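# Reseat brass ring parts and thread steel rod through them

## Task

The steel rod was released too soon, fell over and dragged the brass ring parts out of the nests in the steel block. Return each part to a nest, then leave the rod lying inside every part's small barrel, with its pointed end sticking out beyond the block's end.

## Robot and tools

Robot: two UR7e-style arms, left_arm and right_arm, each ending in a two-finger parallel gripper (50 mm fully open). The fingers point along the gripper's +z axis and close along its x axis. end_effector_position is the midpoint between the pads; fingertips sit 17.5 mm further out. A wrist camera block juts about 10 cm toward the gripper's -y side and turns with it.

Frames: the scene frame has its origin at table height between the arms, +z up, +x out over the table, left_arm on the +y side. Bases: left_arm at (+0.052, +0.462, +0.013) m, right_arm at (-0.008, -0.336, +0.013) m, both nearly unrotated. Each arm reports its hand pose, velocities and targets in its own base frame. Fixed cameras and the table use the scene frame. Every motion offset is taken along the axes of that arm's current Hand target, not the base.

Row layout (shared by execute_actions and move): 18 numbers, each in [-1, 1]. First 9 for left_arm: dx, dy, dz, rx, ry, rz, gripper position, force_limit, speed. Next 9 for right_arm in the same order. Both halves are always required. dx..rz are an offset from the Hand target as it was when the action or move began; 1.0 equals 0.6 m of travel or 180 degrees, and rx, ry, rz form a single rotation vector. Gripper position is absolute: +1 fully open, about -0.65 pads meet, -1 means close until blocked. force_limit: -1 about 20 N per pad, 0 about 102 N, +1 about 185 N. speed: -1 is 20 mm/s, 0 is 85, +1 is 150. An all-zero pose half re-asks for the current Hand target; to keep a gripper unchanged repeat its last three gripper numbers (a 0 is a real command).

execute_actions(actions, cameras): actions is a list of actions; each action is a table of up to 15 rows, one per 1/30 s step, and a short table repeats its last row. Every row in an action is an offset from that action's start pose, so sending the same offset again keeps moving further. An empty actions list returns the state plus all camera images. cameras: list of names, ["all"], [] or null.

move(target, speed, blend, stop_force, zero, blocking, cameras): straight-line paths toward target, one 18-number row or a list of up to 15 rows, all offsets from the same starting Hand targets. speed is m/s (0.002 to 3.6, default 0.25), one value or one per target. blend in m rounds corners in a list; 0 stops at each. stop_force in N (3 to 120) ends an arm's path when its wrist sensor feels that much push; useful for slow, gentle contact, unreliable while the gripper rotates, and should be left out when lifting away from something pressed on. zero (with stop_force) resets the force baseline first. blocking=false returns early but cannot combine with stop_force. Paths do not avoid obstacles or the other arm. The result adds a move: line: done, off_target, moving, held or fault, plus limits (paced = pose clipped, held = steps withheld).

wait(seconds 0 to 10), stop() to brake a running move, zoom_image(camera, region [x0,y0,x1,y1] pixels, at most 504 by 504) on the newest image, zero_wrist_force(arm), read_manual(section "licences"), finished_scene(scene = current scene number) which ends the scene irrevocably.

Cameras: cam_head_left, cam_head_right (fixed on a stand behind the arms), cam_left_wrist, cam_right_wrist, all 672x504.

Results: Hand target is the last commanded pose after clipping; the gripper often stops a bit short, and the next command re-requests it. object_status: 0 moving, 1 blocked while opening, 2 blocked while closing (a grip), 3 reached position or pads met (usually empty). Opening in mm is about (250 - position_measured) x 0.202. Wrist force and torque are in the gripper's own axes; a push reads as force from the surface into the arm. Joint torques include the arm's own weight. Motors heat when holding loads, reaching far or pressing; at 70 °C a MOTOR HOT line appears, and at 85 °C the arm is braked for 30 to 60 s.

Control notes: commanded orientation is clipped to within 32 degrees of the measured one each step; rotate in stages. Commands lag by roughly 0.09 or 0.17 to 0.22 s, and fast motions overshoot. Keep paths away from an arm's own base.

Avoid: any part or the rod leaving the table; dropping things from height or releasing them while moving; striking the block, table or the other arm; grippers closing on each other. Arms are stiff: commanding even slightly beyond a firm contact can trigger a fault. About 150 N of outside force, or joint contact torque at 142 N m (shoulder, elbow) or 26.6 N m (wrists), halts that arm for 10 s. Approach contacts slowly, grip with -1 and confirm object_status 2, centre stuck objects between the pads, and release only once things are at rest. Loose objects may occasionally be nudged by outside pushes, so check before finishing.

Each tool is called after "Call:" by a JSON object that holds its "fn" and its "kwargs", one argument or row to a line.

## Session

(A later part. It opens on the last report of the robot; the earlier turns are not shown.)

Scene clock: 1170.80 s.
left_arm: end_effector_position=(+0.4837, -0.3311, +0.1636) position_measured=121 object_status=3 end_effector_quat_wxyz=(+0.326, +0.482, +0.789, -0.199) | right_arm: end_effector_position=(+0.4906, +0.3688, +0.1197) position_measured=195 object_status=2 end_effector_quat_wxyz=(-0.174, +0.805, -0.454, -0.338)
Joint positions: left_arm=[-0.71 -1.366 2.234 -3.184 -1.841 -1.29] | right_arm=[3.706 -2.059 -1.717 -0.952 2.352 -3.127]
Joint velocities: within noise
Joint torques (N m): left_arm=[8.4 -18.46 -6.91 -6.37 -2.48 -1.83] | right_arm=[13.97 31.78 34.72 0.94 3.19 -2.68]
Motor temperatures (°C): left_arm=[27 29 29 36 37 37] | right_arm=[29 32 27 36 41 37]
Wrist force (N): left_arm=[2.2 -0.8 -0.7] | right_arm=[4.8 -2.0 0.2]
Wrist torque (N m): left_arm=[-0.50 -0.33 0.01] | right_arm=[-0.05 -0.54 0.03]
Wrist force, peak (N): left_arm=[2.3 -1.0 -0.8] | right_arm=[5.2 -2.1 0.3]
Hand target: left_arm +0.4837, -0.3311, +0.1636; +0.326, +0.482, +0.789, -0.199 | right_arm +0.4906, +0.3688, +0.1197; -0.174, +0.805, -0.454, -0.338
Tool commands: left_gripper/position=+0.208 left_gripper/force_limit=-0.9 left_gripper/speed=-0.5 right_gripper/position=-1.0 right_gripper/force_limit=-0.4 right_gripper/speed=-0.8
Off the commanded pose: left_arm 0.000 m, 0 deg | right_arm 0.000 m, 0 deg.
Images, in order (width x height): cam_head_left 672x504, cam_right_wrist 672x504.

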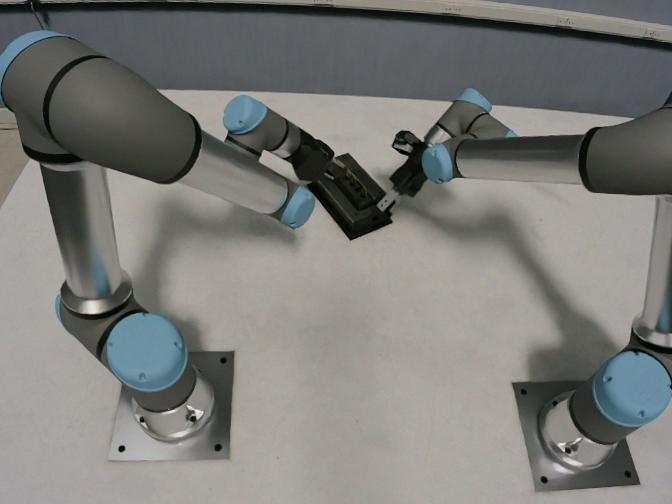

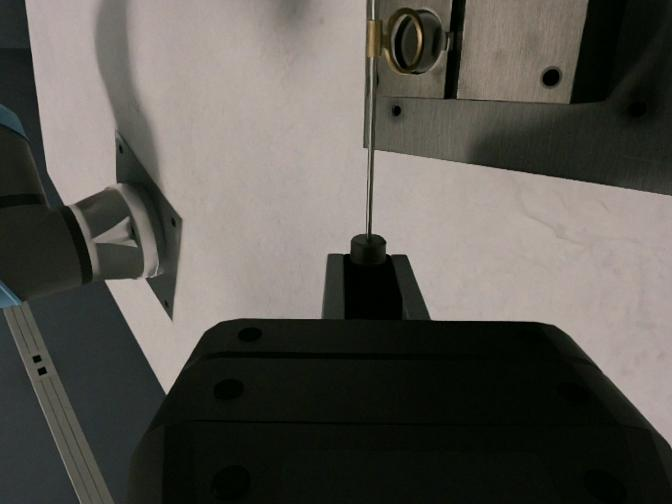

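Call:
{"fn": "move", "kwargs": {
  "target": [0, 0, 0, 0, 0, 0, 0.208, -0.9, -0.5, 0.0076, -0.00162, 0.0076, 0, 0, 0, -1, -0.4, -0.8],
  "speed": 0.02,
  "stop_force": 5,
  "cameras": ["cam_left_wrist"]
}}

Call:
{"fn": "zoom_image", "kwargs": {
  "camera": "cam_left_wrist",
  "region": [320, 95, 410, 185]
}}

Call:
{"fn": "zoom_image", "kwargs": {
  "camera": "cam_left_wrist",
  "region": [320, 195, 410, 285]
}}

Scene clock: 1212.20 s.
left_arm: end_effector_position=(+0.4837, -0.3311, +0.1636) position_measured=121 object_status=3 end_effector_quat_wxyz=(+0.326, +0.482, +0.789, -0.199) | right_arm: end_effector_position=(+0.4912, +0.3692, +0.1145) position_measured=195 object_status=2 end_effector_quat_wxyz=(-0.175, +0.805, -0.454, -0.338)
Joint positions: left_arm=[-0.71 -1.366 2.234 -3.184 -1.841 -1.29] | right_arm=[3.706 -2.068 -1.72 -0.941 2.352 -3.127]
Joint torques (N m): left_arm=[8.22 -18.9 -7.03 -6.49 -2.31 -1.77] | right_arm=[7.3 49.36 31.96 0.26 -0.64 -1.25]
Wrist force (N): left_arm=[2.1 -0.9 -0.5] | right_arm=[0.8 -0.6 -3.8]
Wrist torque (N m): left_arm=[-0.50 -0.31 0.01] | right_arm=[0.23 -0.60 -0.25]
Wrist force, peak (N): left_arm=[2.4 -1.0 -0.7] | right_arm=[5.2 -1.9 0.5]
Hand target: left_arm +0.4837, -0.3311, +0.1636; +0.326, +0.482, +0.789, -0.199 | right_arm +0.4912, +0.3692, +0.1145; -0.174, +0.805, -0.454, -0.338 (not the last commanded pose)
Off the commanded pose: left_arm 0.000 m, 0 deg | right_arm 0.001 m, 0 deg.
move: contact (right_arm)
Images, in order (width x height): cam_left_wrist 672x504.

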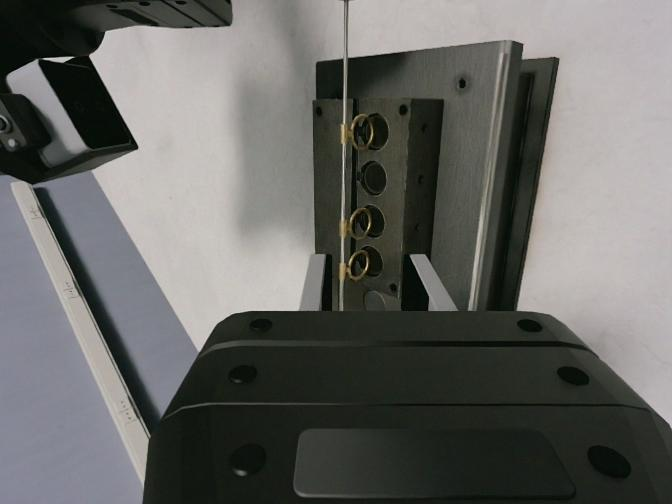

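Scaled by 5.600 from the camera's 672x504 image, which has a finer 960x720 frame.

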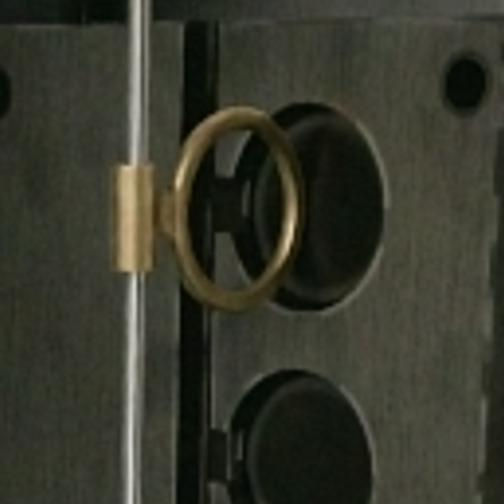

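Scaled by 5.600 from the camera's 672x504 image, which has a finer 960x720 frame.

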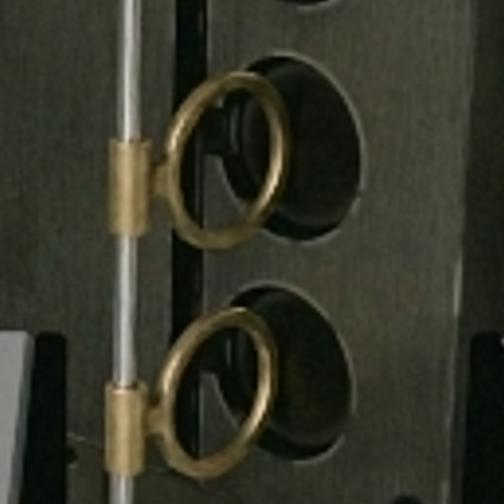

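Call:
{"fn": "move", "kwargs": {
  "target": [0, 0, 0, 0, 0, 0, 0.208, -0.9, -0.5, 0.0071, 0.0002, -0.0070, 0, 0, 0, -1, -0.4, -0.8],
  "speed": 0.02,
  "stop_force": 8,
  "cameras": ["cam_left_wrist"]
}}

Call:
{"fn": "zoom_image", "kwargs": {
  "camera": "cam_left_wrist",
  "region": [320, 95, 410, 185]
}}

Call:
{"fn": "zoom_image", "kwargs": {
  "camera": "cam_left_wrist",
  "region": [320, 195, 410, 285]
}}

Scene clock: 1238.90 s.
left_arm: end_effector_position=(+0.4837, -0.3311, +0.1636) position_measured=121 object_status=3 end_effector_quat_wxyz=(+0.326, +0.482, +0.789, -0.199) | right_arm: end_effector_position=(+0.4942, +0.3641, +0.1145) position_measured=195 object_status=2 end_effector_quat_wxyz=(-0.174, +0.805, -0.454, -0.338)
Joint positions: left_arm=[-0.71 -1.366 2.234 -3.184 -1.841 -1.29] | right_arm=[3.696 -2.068 -1.715 -0.955 2.352 -3.141]
Joint torques (N m): left_arm=[7.87 -18.66 -6.64 -6.5 -2.28 -1.74] | right_arm=[-12.61 30.95 33.94 0.68 0.35 -2.67]
Wrist force (N): left_arm=[2.2 -0.9 -0.7] | right_arm=[4.4 -1.9 -0.8]
Wrist torque (N m): left_arm=[-0.51 -0.32 0.00] | right_arm=[0.05 -0.56 -0.06]
Wrist force, peak (N): left_arm=[2.4 -1.1 -0.5] | right_arm=[4.9 -1.7 -0.5]
Hand target: left_arm +0.4837, -0.3311, +0.1636; +0.326, +0.482, +0.789, -0.199 | right_arm +0.4942, +0.3641, +0.1145; -0.174, +0.805, -0.454, -0.338
Off the commanded pose: left_arm 0.000 m, 0 deg | right_arm 0.000 m, 0 deg.
move: done
Images, in order (width x height): cam_left_wrist 672x504.

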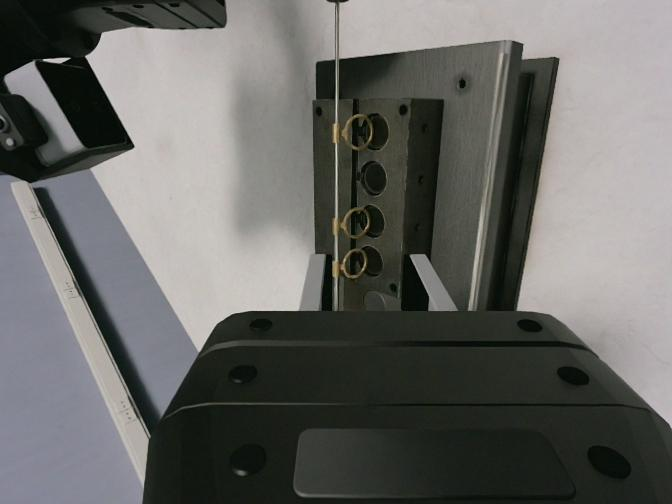

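Scaled by 5.600 from the camera's 672x504 image, which has a finer 960x720 frame.

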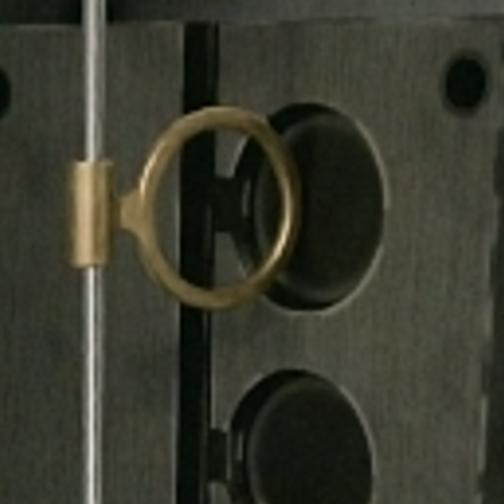

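Scaled by 5.600 from the camera's 672x504 image, which has a finer 960x720 frame.

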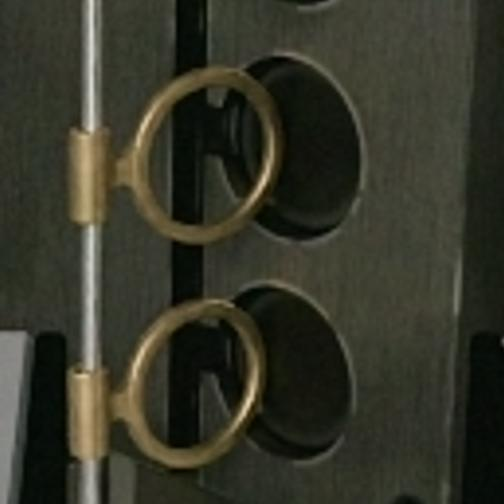

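Call:
{"fn": "move", "kwargs": {
  "target": [0, 0, 0, 0, 0, 0, 0.208, -0.9, -0.5, 0.01486, 0.00112, -0.0048, 0, 0, 0, -1, -0.4, -0.8],
  "speed": 0.02,
  "stop_force": 8,
  "cameras": ["cam_left_wrist"]
}}

Call:
{"fn": "zoom_image", "kwargs": {
  "camera": "cam_left_wrist",
  "region": [320, 95, 410, 185]
}}

Call:
{"fn": "zoom_image", "kwargs": {
  "camera": "cam_left_wrist",
  "region": [320, 195, 410, 285]
}}

Scene clock: 1262.03 s.
left_arm: end_effector_position=(+0.4837, -0.3311, +0.1636) position_measured=121 object_status=3 end_effector_quat_wxyz=(+0.326, +0.482, +0.789, -0.199) | right_arm: end_effector_position=(+0.4980, +0.3565, +0.1103) position_measured=195 object_status=2 end_effector_quat_wxyz=(-0.174, +0.805, -0.454, -0.338)
Joint positions: left_arm=[-0.71 -1.366 2.234 -3.184 -1.841 -1.29] | right_arm=[3.683 -2.075 -1.714 -0.963 2.351 -3.16]
Joint torques (N m): left_arm=[8.36 -19.02 -6.75 -6.48 -2.27 -1.69] | right_arm=[-12.78 31.81 34.29 0.88 0.31 -2.77]
Wrist force (N): left_arm=[2.1 -1.1 -0.7] | right_arm=[4.9 -2.0 0.3]
Wrist torque (N m): left_arm=[-0.54 -0.30 0.01] | right_arm=[-0.05 -0.55 0.04]
Wrist force, peak (N): left_arm=[2.3 -1.1 -0.5] | right_arm=[5.4 -2.0 0.3]
Hand target: left_arm +0.4837, -0.3311, +0.1636; +0.326, +0.482, +0.789, -0.199 | right_arm +0.4980, +0.3565, +0.1103; -0.174, +0.805, -0.454, -0.338
Off the commanded pose: left_arm 0.000 m, 0 deg | right_arm 0.000 m, 0 deg.
move: done
Images, in order (width x height): cam_left_wrist 672x504.

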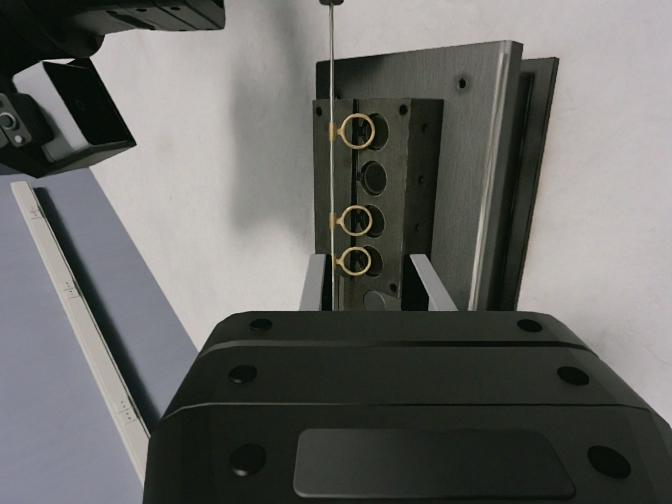

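Scaled by 5.600 from the camera's 672x504 image, which has a finer 960x720 frame.

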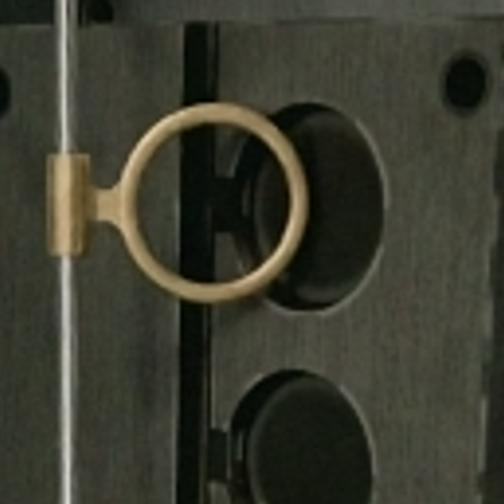

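Scaled by 5.600 from the camera's 672x504 image, which has a finer 960x720 frame.

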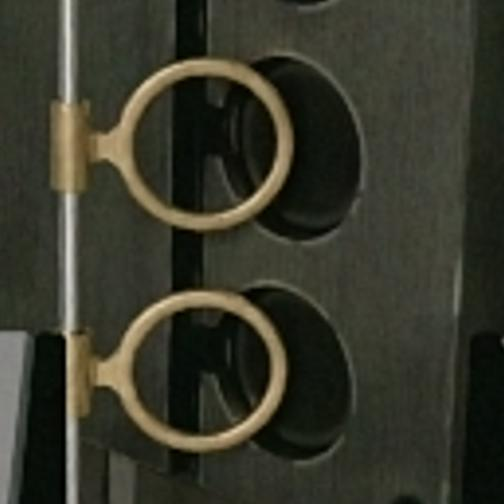

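Call:
{"fn": "move", "kwargs": {
  "target": [0, 0, 0, 0, 0, 0, 0.208, -0.9, -0.5, 0.0070, -0.0004, 0.01178, 0, 0, 0, -1, -0.4, -0.8],
  "speed": 0.02,
  "stop_force": 6,
  "cameras": ["cam_left_wrist"]
}}

Call:
{"fn": "zoom_image", "kwargs": {
  "camera": "cam_left_wrist",
  "region": [320, 95, 410, 185]
}}

Call:
{"fn": "zoom_image", "kwargs": {
  "camera": "cam_left_wrist",
  "region": [320, 195, 410, 285]
}}

Scene clock: 1271.47 s.
left_arm: end_effector_position=(+0.4837, -0.3311, +0.1636) position_measured=121 object_status=3 end_effector_quat_wxyz=(+0.326, +0.482, +0.789, -0.199) | right_arm: end_effector_position=(+0.4970, +0.3582, +0.1023) position_measured=195 object_status=2 end_effector_quat_wxyz=(-0.174, +0.805, -0.454, -0.338)
Joint positions: left_arm=[-0.71 -1.366 2.234 -3.184 -1.841 -1.29] | right_arm=[3.686 -2.086 -1.722 -0.94 2.351 -3.155]
Joint torques (N m): left_arm=[8.26 -19.29 -7.16 -6.42 -2.25 -1.67] | right_arm=[14.29 32.42 13.71 5.11 3.31 3.01]
Wrist force (N): left_arm=[2.2 -0.8 -0.4] | right_arm=[5.1 -1.9 0.0]
Wrist torque (N m): left_arm=[-0.50 -0.33 0.01] | right_arm=[-0.04 -0.56 -0.04]
Wrist force, peak (N): left_arm=[2.4 -1.0 -0.5] | right_arm=[5.3 -2.0 0.1]
Hand target: left_arm +0.4837, -0.3311, +0.1636; +0.326, +0.482, +0.789, -0.199 | right_arm +0.4970, +0.3582, +0.1023; -0.174, +0.805, -0.454, -0.338
Off the commanded pose: left_arm 0.000 m, 0 deg | right_arm 0.000 m, 0 deg.
move: done
Images, in order (width x height): cam_left_wrist 672x504.

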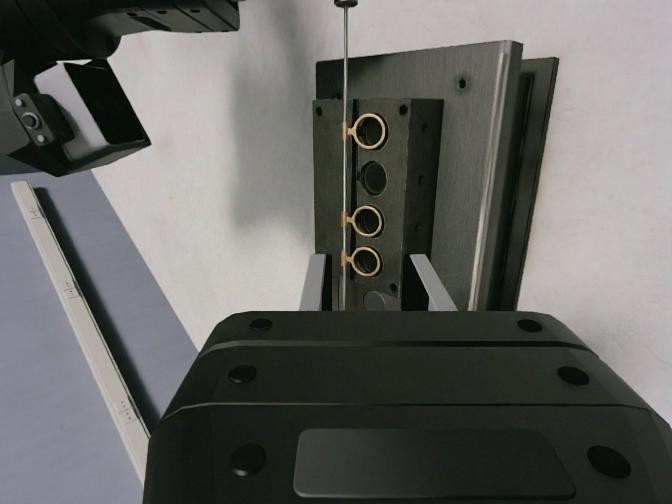

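Scaled by 5.600 from the camera's 672x504 image, which has a finer 960x720 frame.

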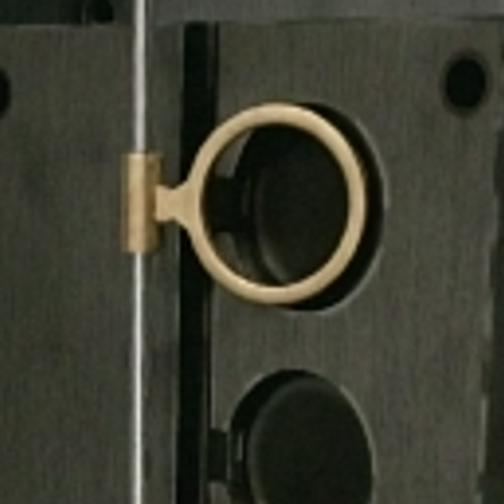

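Scaled by 5.600 from the camera's 672x504 image, which has a finer 960x720 frame.

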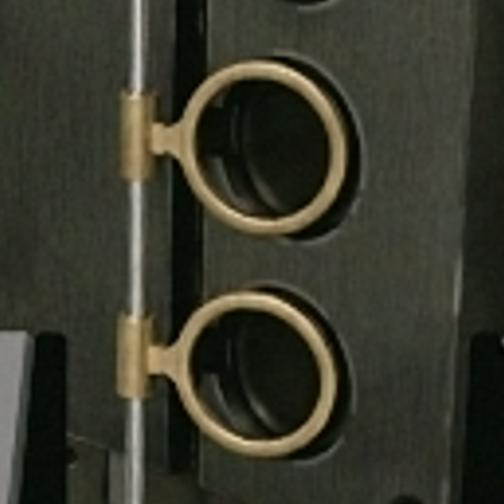

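Call:
{"fn": "wait", "kwargs": {
  "seconds": 0.1,
  "cameras": ["cam_right_wrist"]
}}

Call:
{"fn": "zoom_image", "kwargs": {
  "camera": "cam_right_wrist",
  "region": [340, 0, 460, 120]
}}

Scene clock: 1276.93 s.
left_arm: end_effector_position=(+0.4837, -0.3311, +0.1636) position_measured=121 object_status=3 end_effector_quat_wxyz=(+0.326, +0.482, +0.789, -0.199) | right_arm: end_effector_position=(+0.4970, +0.3582, +0.1023) position_measured=195 object_status=2 end_effector_quat_wxyz=(-0.174, +0.805, -0.454, -0.338)
Joint positions: left_arm=[-0.71 -1.366 2.234 -3.184 -1.841 -1.29] | right_arm=[3.686 -2.086 -1.722 -0.94 2.351 -3.155]
Joint torques (N m): left_arm=[7.92 -19.42 -7.35 -6.43 -2.27 -1.59] | right_arm=[14.35 32.2 13.73 5.1 3.29 2.95]
Wrist force (N): left_arm=[2.3 -0.9 -0.5] | right_arm=[4.8 -1.8 0.1]
Wrist torque (N m): left_arm=[-0.50 -0.34 0.01] | right_arm=[-0.02 -0.53 -0.04]
Wrist force, peak (N): left_arm=[2.4 -0.8 -0.7] | right_arm=[5.1 -2.0 0.1]
Hand target: left_arm +0.4837, -0.3311, +0.1636; +0.326, +0.482, +0.789, -0.199 | right_arm +0.4970, +0.3582, +0.1023; -0.174, +0.805, -0.454, -0.338
Tool commands: left_gripper/position=+0.208 left_gripper/force_limit=-0.9 left_gripper/speed=-0.5 right_gripper/position=-1.0 right_gripper/force_limit=-0.4 right_gripper/speed=-0.8
Off the commanded pose: left_arm 0.000 m, 0 deg | right_arm 0.000 m, 0 deg.
wait: 0.10 s; at rest from the start
Images, in order (width x height): cam_right_wrist 672x504.

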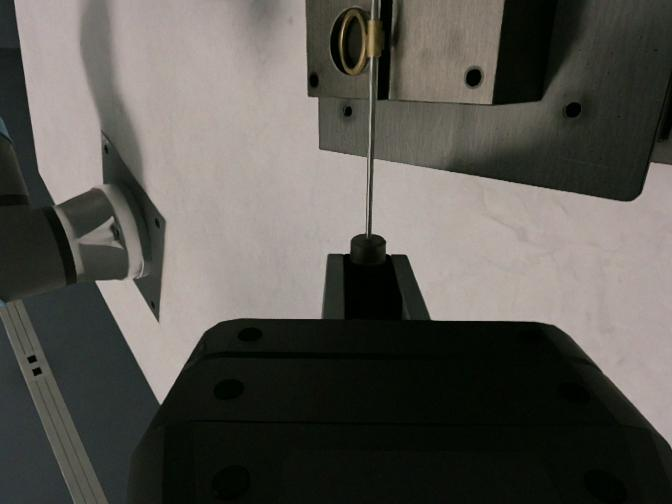

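Scaled by 4.200 from the camera's 672x504 image, which has a finer 960x720 frame.

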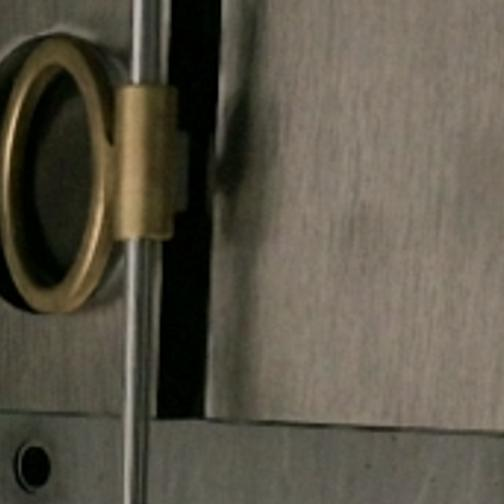

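Call:
{"fn": "move", "kwargs": {
  "target": [0, 0, 0, 0, 0, 0, 0.208, -0.9, -0.5, 0.00245, -0.0004, 0.0060, 0, 0, 0, -1, -0.4, -0.8],
  "speed": 0.015,
  "stop_force": 5,
  "cameras": ["cam_left_wrist", "cam_right_wrist"]
}}

Call:
{"fn": "zoom_image", "kwargs": {
  "camera": "cam_left_wrist",
  "region": [320, 95, 410, 185]
}}

Call:
{"fn": "zoom_image", "kwargs": {
  "camera": "cam_left_wrist",
  "region": [320, 195, 410, 285]
}}

Call:
{"fn": "zoom_image", "kwargs": {
  "camera": "cam_right_wrist",
  "region": [340, 0, 460, 120]
}}

Scene clock: 1287.53 s.
left_arm: end_effector_position=(+0.4837, -0.3311, +0.1636) position_measured=121 object_status=3 end_effector_quat_wxyz=(+0.326, +0.482, +0.789, -0.199) | right_arm: end_effector_position=(+0.4963, +0.3596, +0.0987) position_measured=195 object_status=2 end_effector_quat_wxyz=(-0.174, +0.805, -0.454, -0.338)
Joint positions: left_arm=[-0.71 -1.366 2.234 -3.184 -1.841 -1.29] | right_arm=[3.689 -2.091 -1.726 -0.929 2.351 -3.152]
Joint torques (N m): left_arm=[8.09 -19.29 -7.51 -6.36 -2.28 -1.68] | right_arm=[14.01 32.27 13.84 5.13 3.22 2.97]
Wrist force (N): left_arm=[2.1 -0.9 -0.5] | right_arm=[4.9 -2.2 0.2]
Wrist torque (N m): left_arm=[-0.50 -0.31 0.01] | right_arm=[-0.08 -0.55 -0.04]
Wrist force, peak (N): left_arm=[2.4 -0.9 -0.8] | right_arm=[5.2 -1.9 0.2]
Hand target: left_arm +0.4837, -0.3311, +0.1636; +0.326, +0.482, +0.789, -0.199 | right_arm +0.4963, +0.3596, +0.0987; -0.174, +0.805, -0.454, -0.338
Off the commanded pose: left_arm 0.000 m, 0 deg | right_arm 0.000 m, 0 deg.
move: done
Images, in order (width x height): cam_left_wrist 672x504, cam_right_wrist 672x504.

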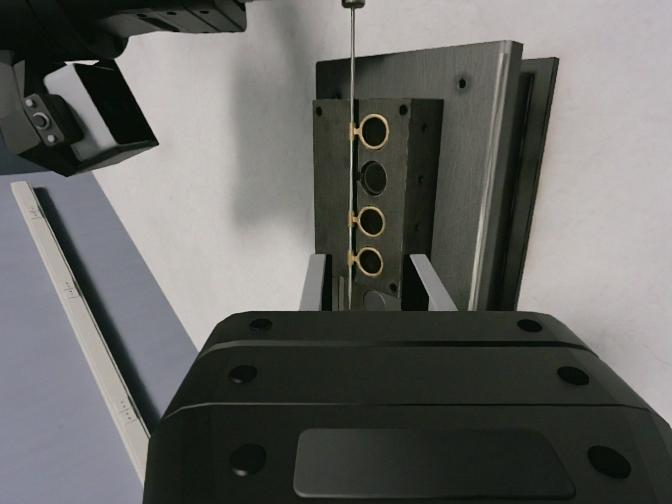

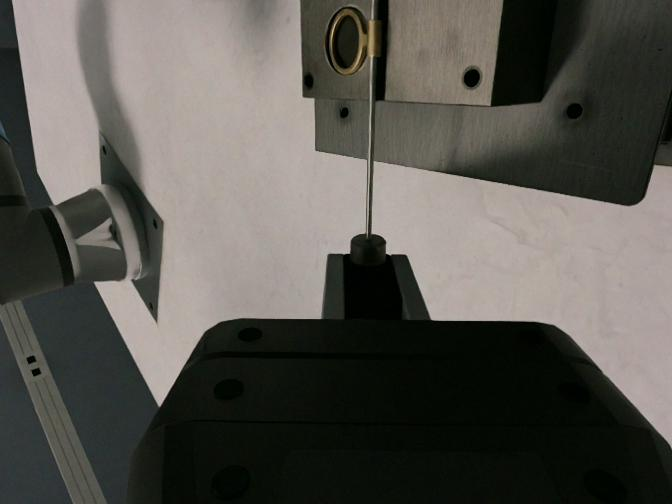

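Scaled by 5.600 from the camera's 672x504 image, which has a finer 960x720 frame.

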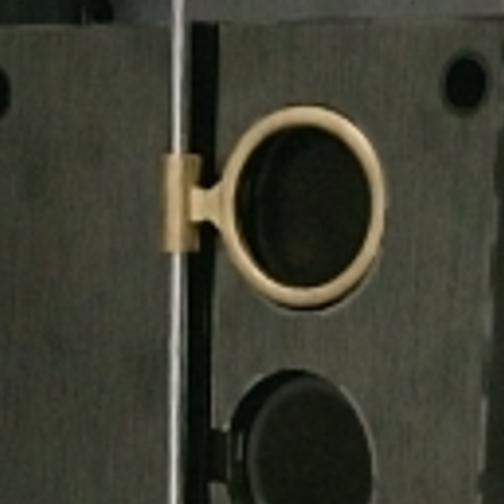

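Scaled by 5.600 from the camera's 672x504 image, which has a finer 960x720 frame.

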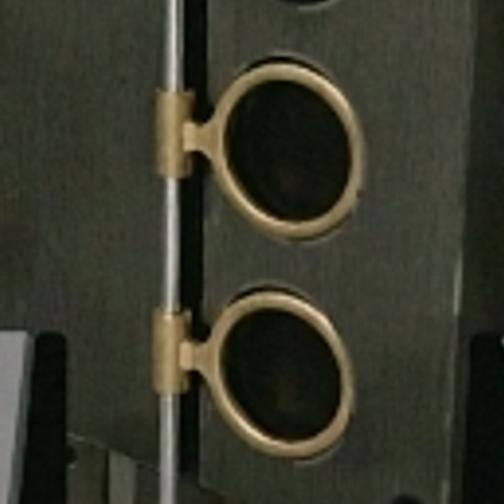

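Scaled by 4.200 from the camera's 672x504 image, which has a finer 960x720 frame.

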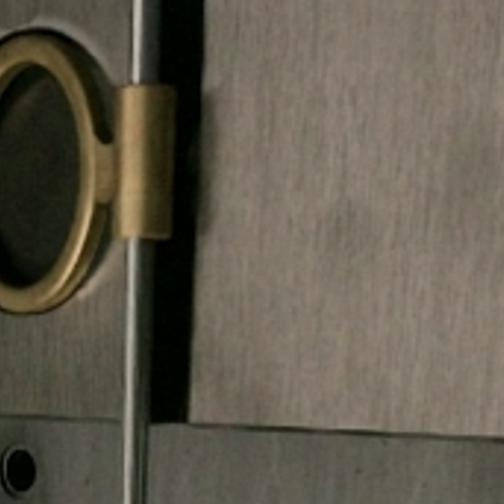

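Call:
{"fn": "move", "kwargs": {
  "target": [0, 0, 0, 0, 0, 0, 0.208, -0.9, -0.5, 0.00293, -0.0001, 0.00295, 0, 0, 0, -1, -0.4, -0.8],
  "speed": 0.01,
  "stop_force": 4,
  "cameras": ["cam_left_wrist", "cam_right_wrist"]
}}

Call:
{"fn": "zoom_image", "kwargs": {
  "camera": "cam_left_wrist",
  "region": [320, 95, 410, 185]
}}

Call:
{"fn": "zoom_image", "kwargs": {
  "camera": "cam_left_wrist",
  "region": [320, 195, 410, 285]
}}

Call:
{"fn": "zoom_image", "kwargs": {
  "camera": "cam_right_wrist",
  "region": [330, 0, 450, 120]
}}

Scene clock: 1298.07 s.
left_arm: end_effector_position=(+0.4837, -0.3311, +0.1636) position_measured=121 object_status=3 end_effector_quat_wxyz=(+0.326, +0.482, +0.789, -0.199) | right_arm: end_effector_position=(+0.4963, +0.3596, +0.0962) position_measured=195 object_status=2 end_effector_quat_wxyz=(-0.174, +0.805, -0.454, -0.338)
Joint positions: left_arm=[-0.71 -1.366 2.234 -3.184 -1.841 -1.29] | right_arm=[3.689 -2.095 -1.727 -0.924 2.351 -3.152]
Joint torques (N m): left_arm=[8.01 -19.5 -7.31 -6.34 -2.3 -1.61] | right_arm=[12.4 32.41 13.58 5.09 3.23 1.88]
Wrist force (N): left_arm=[2.0 -0.9 -0.5] | right_arm=[4.8 -2.0 0.0]
Wrist torque (N m): left_arm=[-0.50 -0.30 0.01] | right_arm=[-0.05 -0.54 -0.04]
Wrist force, peak (N): left_arm=[2.5 -1.0 -0.6] | right_arm=[5.1 -2.0 0.4]
Hand target: left_arm +0.4837, -0.3311, +0.1636; +0.326, +0.482, +0.789, -0.199 | right_arm +0.4963, +0.3596, +0.0962; -0.174, +0.805, -0.454, -0.338
Off the commanded pose: left_arm 0.000 m, 0 deg | right_arm 0.000 m, 0 deg.
move: done
Images, in order (width x height): cam_left_wrist 672x504, cam_right_wrist 672x504.

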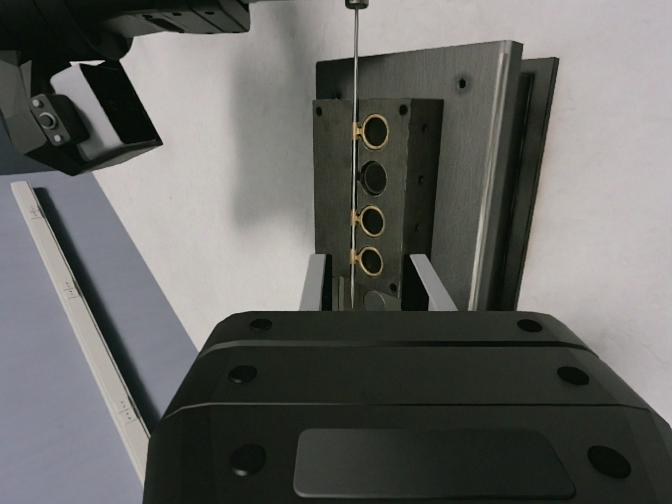

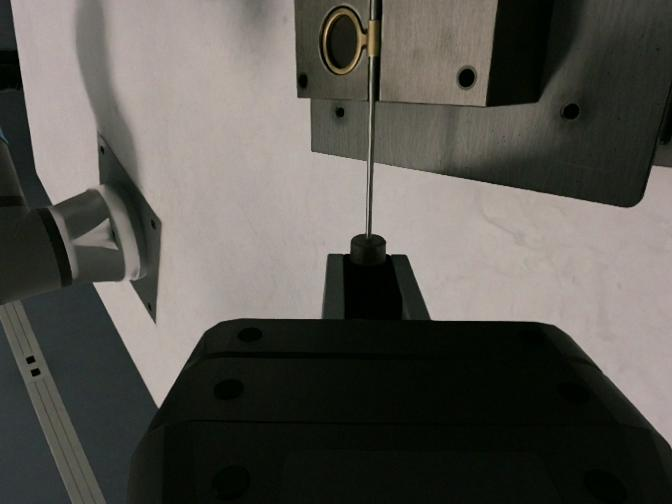

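Scaled by 5.600 from the camera's 672x504 image, which has a finer 960x720 frame.

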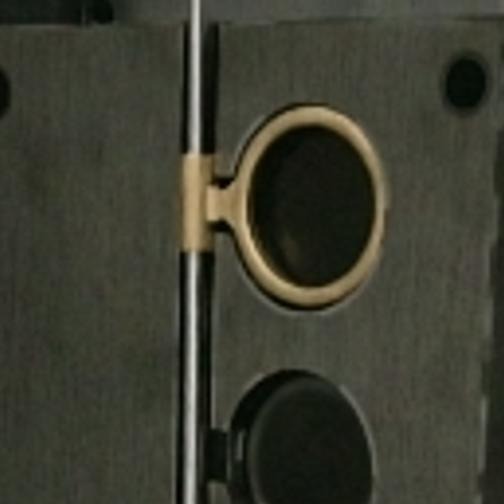

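Scaled by 5.600 from the camera's 672x504 image, which has a finer 960x720 frame.

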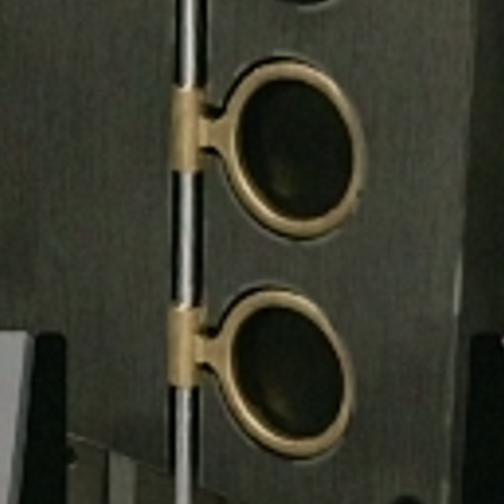

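Scaled by 4.200 from the camera's 672x504 image, which has a finer 960x720 frame.

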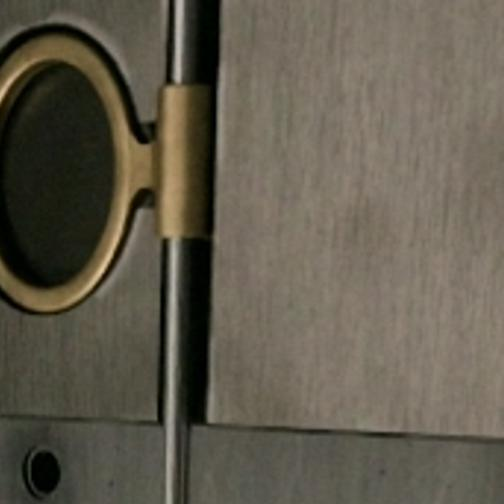

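Call:
{"fn": "move", "kwargs": {
  "target": [0, 0, 0, 0, 0, 0, 0.208, -0.9, -0.5, 0.00281, -0.0001, 0.00283, 0, 0, 0, -1, -0.4, -0.8],
  "speed": 0.008,
  "stop_force": 4,
  "cameras": ["cam_left_wrist", "cam_right_wrist"]
}}

Call:
{"fn": "zoom_image", "kwargs": {
  "camera": "cam_left_wrist",
  "region": [320, 95, 410, 185]
}}

Call:
{"fn": "zoom_image", "kwargs": {
  "camera": "cam_left_wrist",
  "region": [320, 195, 410, 285]
}}

Call:
{"fn": "zoom_image", "kwargs": {
  "camera": "cam_right_wrist",
  "region": [330, 0, 450, 120]
}}

Scene clock: 1303.77 s.
left_arm: end_effector_position=(+0.4837, -0.3311, +0.1636) position_measured=121 object_status=3 end_effector_quat_wxyz=(+0.326, +0.482, +0.789, -0.199) | right_arm: end_effector_position=(+0.4963, +0.3596, +0.0938) position_measured=195 object_status=2 end_effector_quat_wxyz=(-0.174, +0.805, -0.454, -0.338)
Joint positions: left_arm=[-0.71 -1.366 2.234 -3.184 -1.841 -1.29] | right_arm=[3.689 -2.099 -1.729 -0.918 2.351 -3.152]
Joint torques (N m): left_arm=[8.03 -19.68 -6.86 -6.3 -2.24 -1.61] | right_arm=[4.52 32.47 13.16 5.07 3.14 -1.45]
Wrist force (N): left_arm=[2.1 -1.0 -0.7] | right_arm=[4.9 -2.1 0.2]
Wrist torque (N m): left_arm=[-0.52 -0.31 0.01] | right_arm=[-0.07 -0.55 -0.05]
Wrist force, peak (N): left_arm=[2.4 -1.0 -0.6] | right_arm=[5.1 -2.1 0.1]
Hand target: left_arm +0.4837, -0.3311, +0.1636; +0.326, +0.482, +0.789, -0.199 | right_arm +0.4963, +0.3596, +0.0938; -0.174, +0.805, -0.454, -0.338
Off the commanded pose: left_arm 0.000 m, 0 deg | right_arm 0.000 m, 0 deg.
move: done
Images, in order (width x height): cam_left_wrist 672x504, cam_right_wrist 672x504.

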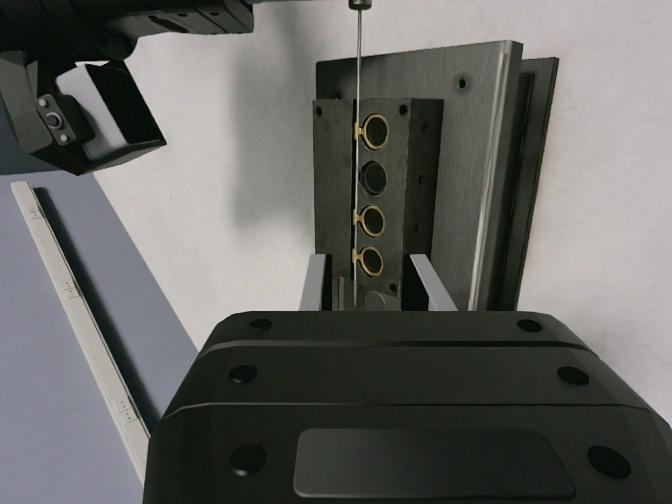

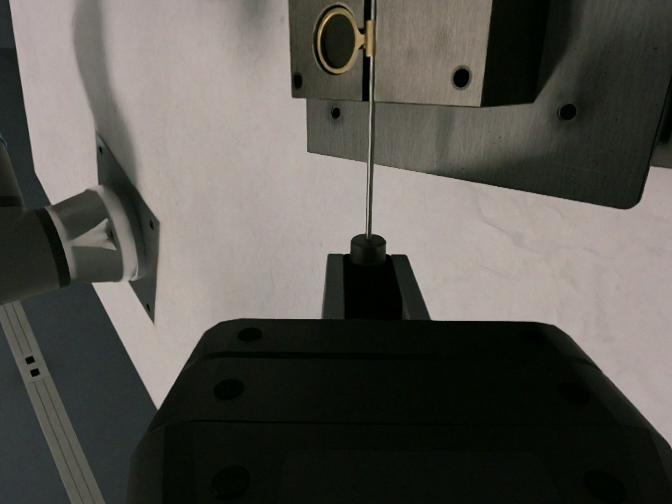

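Scaled by 5.600 from the camera's 672x504 image, which has a finer 960x720 frame.

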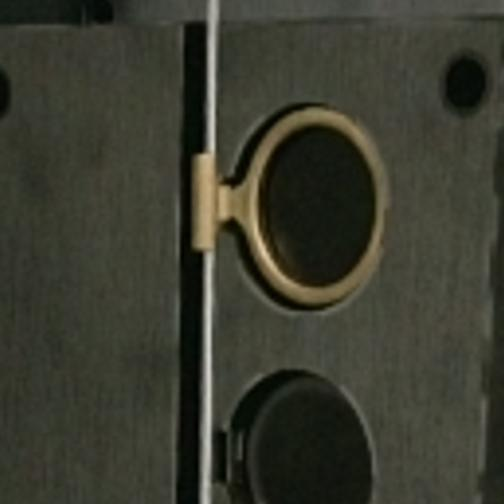

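Scaled by 5.600 from the camera's 672x504 image, which has a finer 960x720 frame.

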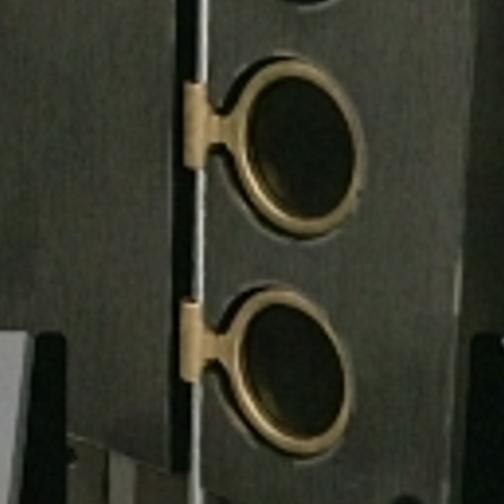

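Scaled by 4.200 from the camera's 672x504 image, which has a finer 960x720 frame.

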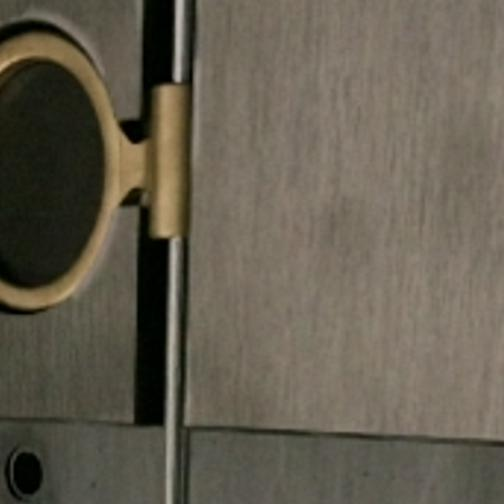

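Call:
{"fn": "move", "kwargs": {
  "target": [0, 0.0833, 0, 0, 0, 0, 0.208, -0.9, -0.5, 0, 0, 0, 0, 0, 0, -1, -0.4, -0.8],
  "speed": 0.1,
  "cameras": ["cam_left_wrist"]
}}

Call:
{"fn": "zoom_image", "kwargs": {
  "camera": "cam_left_wrist",
  "region": [280, 20, 440, 180]
}}

Call:
{"fn": "zoom_image", "kwargs": {
  "camera": "cam_left_wrist",
  "region": [280, 120, 440, 280]
}}

Scene clock: 1316.27 s.
left_arm: end_effector_position=(+0.5281, -0.3083, +0.1636) position_measured=121 object_status=3 end_effector_quat_wxyz=(+0.326, +0.482, +0.789, -0.199) | right_arm: end_effector_position=(+0.4963, +0.3596, +0.0938) position_measured=195 object_status=2 end_effector_quat_wxyz=(-0.174, +0.805, -0.454, -0.338)
Joint positions: left_arm=[-0.605 -1.306 2.144 -3.13 -1.911 -1.209] | right_arm=[3.689 -2.099 -1.729 -0.918 2.351 -3.152]
Joint torques (N m): left_arm=[11.59 -20.84 -27.94 -1.36 -2.47 2] | right_arm=[-5.97 32.3 12.98 5.01 2.95 -2.03]
Wrist force (N): left_arm=[2.4 -0.6 -0.9] | right_arm=[4.8 -2.0 0.2]
Wrist torque (N m): left_arm=[-0.45 -0.33 -0.11] | right_arm=[-0.03 -0.54 -0.05]
Wrist force, peak (N): left_arm=[2.4 -1.7 -0.4] | right_arm=[5.0 -1.8 0.3]
Hand target: left_arm +0.5282, -0.3082, +0.1636; +0.326, +0.482, +0.789, -0.199 | right_arm +0.4963, +0.3596, +0.0938; -0.174, +0.805, -0.454, -0.338
Off the commanded pose: left_arm 0.000 m, 0 deg | right_arm 0.000 m, 0 deg.
move: done
Images, in order (width x height): cam_left_wrist 672x504.

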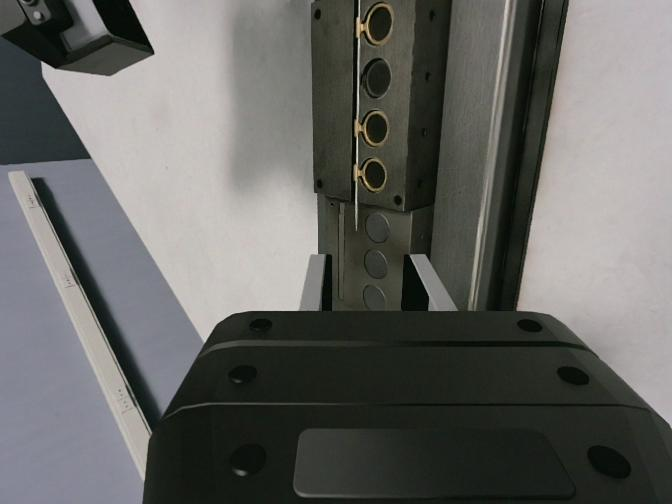

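Scaled by 3.150 from the camera's 672x504 image, which has a finer 960x720 frame.

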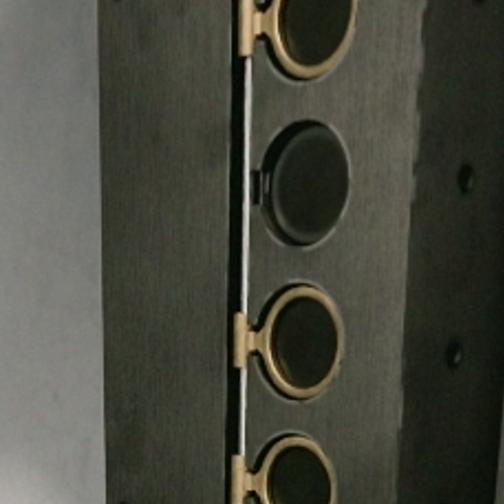

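Scaled by 3.150 from the camera's 672x504 image, which has a finer 960x720 frame.

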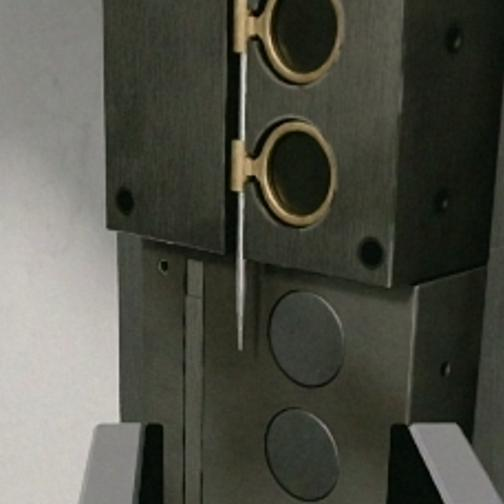

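Call:
{"fn": "zoom_image", "kwargs": {
  "camera": "cam_left_wrist",
  "region": [340, 0, 410, 70]
}}

Call:
{"fn": "zoom_image", "kwargs": {
  "camera": "cam_left_wrist",
  "region": [340, 100, 420, 180]
}}

Call:
{"fn": "zoom_image", "kwargs": {
  "camera": "cam_left_wrist",
  "region": [330, 140, 410, 220]
}}

Scaled by 7.200 from the camera's 672x504 image, which has a finer 960x720 frame.

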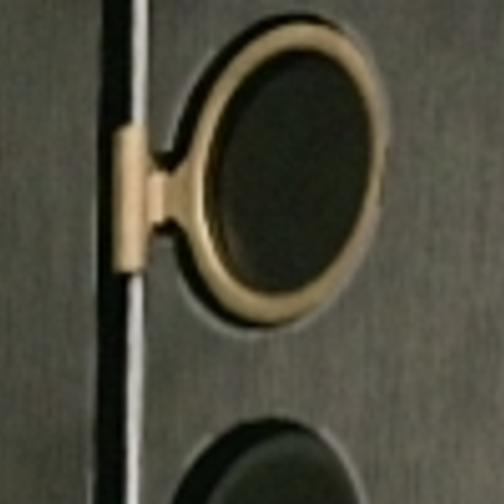

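Scaled by 6.300 from the camera's 672x504 image, which has a finer 960x720 frame.

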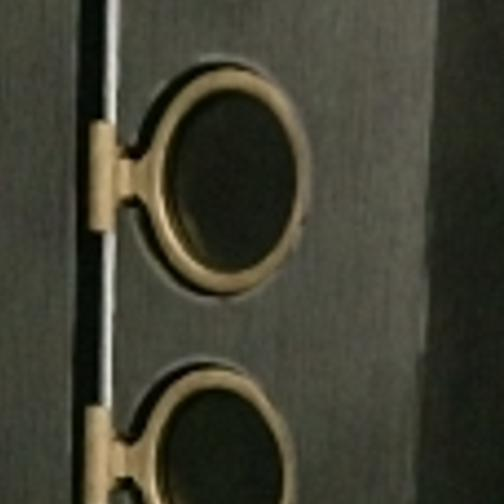

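Scaled by 6.300 from the camera's 672x504 image, which has a finer 960x720 frame.

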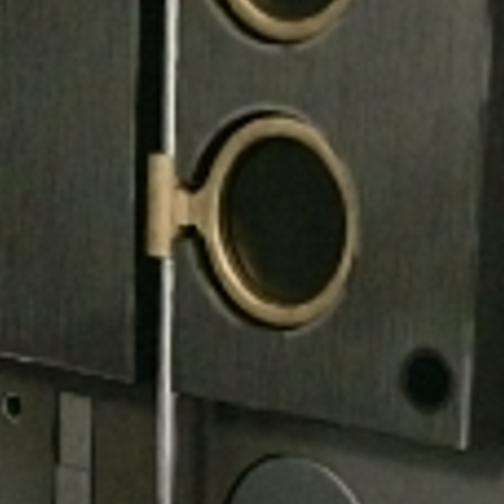

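Call:
{"fn": "move", "kwargs": {
  "target": [
    [0, 0, 0, 0, 0, 0, 0.208, -0.9, -0.5, -0.0006, 0, 0.0006, 0, 0, 0, -1, -0.4, -0.8],
    [0, 0, 0, 0, 0, 0, 0.208, -0.9, -0.5, -0.0007, -0.0333, -0.0005, 0, 0, 0, -1, -0.4, -0.8]
  ],
  "speed": 0.015,
  "stop_force": 5,
  "cameras": ["cam_left_wrist", "cam_right_wrist"]
}}

Call:
{"fn": "zoom_image", "kwargs": {
  "camera": "cam_left_wrist",
  "region": [280, 0, 440, 160]
}}

Call:
{"fn": "zoom_image", "kwargs": {
  "camera": "cam_left_wrist",
  "region": [280, 120, 440, 280]
}}

Scene clock: 1340.20 s.
left_arm: end_effector_position=(+0.5282, -0.3082, +0.1636) position_measured=121 object_status=3 end_effector_quat_wxyz=(+0.326, +0.482, +0.789, -0.199) | right_arm: end_effector_position=(+0.5132, +0.3702, +0.0938) position_measured=195 object_status=2 end_effector_quat_wxyz=(-0.175, +0.805, -0.454, -0.338)
Joint positions: left_arm=[-0.605 -1.306 2.144 -3.13 -1.911 -1.209] | right_arm=[3.689 -2.136 -1.666 -0.944 2.351 -3.151]
Joint torques (N m): left_arm=[8.05 -21.87 -28.97 -1.4 -2.51 1.8] | right_arm=[-12.54 34.04 33.98 0.87 2.31 -2.71]
Wrist force (N): left_arm=[2.2 -1.1 -0.8] | right_arm=[5.1 -1.6 -0.2]
Wrist torque (N m): left_arm=[-0.52 -0.30 -0.11] | right_arm=[0.03 -0.55 0.00]
Wrist force, peak (N): left_arm=[2.6 -0.9 -0.9] | right_arm=[5.8 -1.1 -0.7]
Hand target: left_arm +0.5282, -0.3082, +0.1636; +0.326, +0.482, +0.789, -0.199 | right_arm +0.5132, +0.3702, +0.0938; -0.174, +0.805, -0.454, -0.338
Off the commanded pose: left_arm 0.000 m, 0 deg | right_arm 0.000 m, 0 deg.
move: done
Images, in order (width x height): cam_left_wrist 672x504, cam_right_wrist 672x504.

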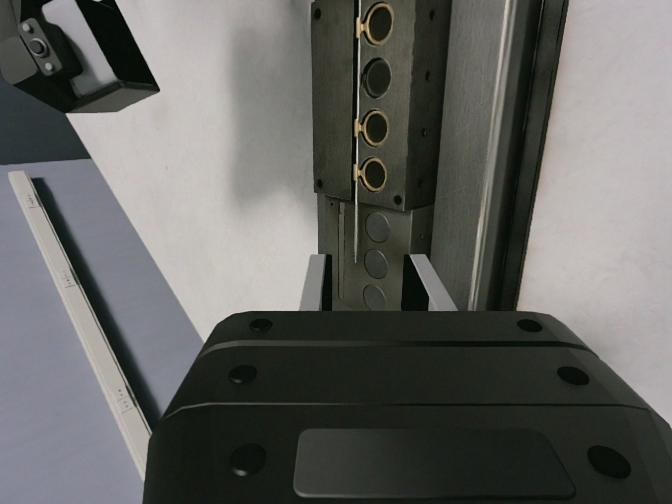

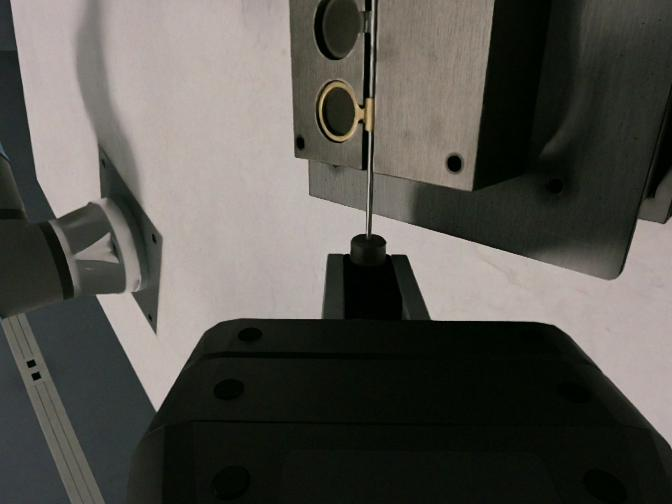

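Scaled by 3.150 from the camera's 672x504 image, which has a finer 960x720 frame.

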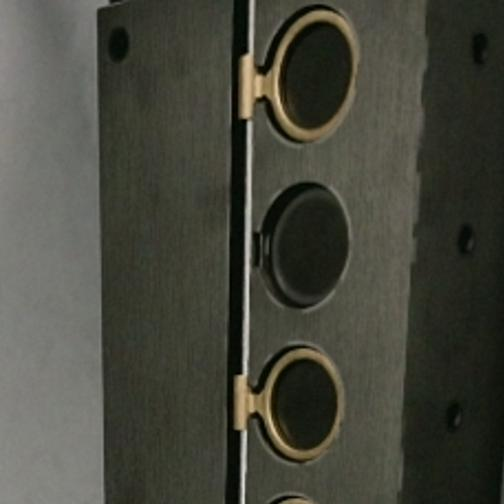

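Scaled by 3.150 from the camera's 672x504 image, which has a finer 960x720 frame.

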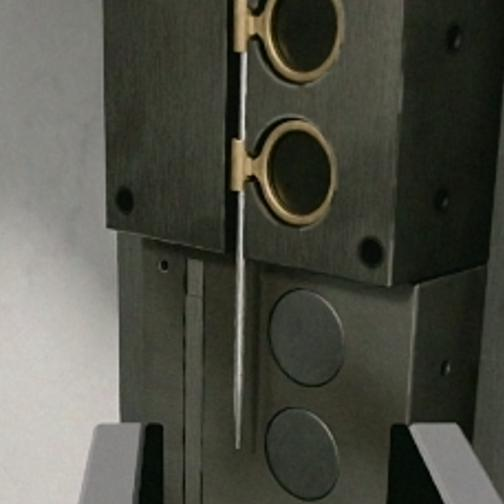

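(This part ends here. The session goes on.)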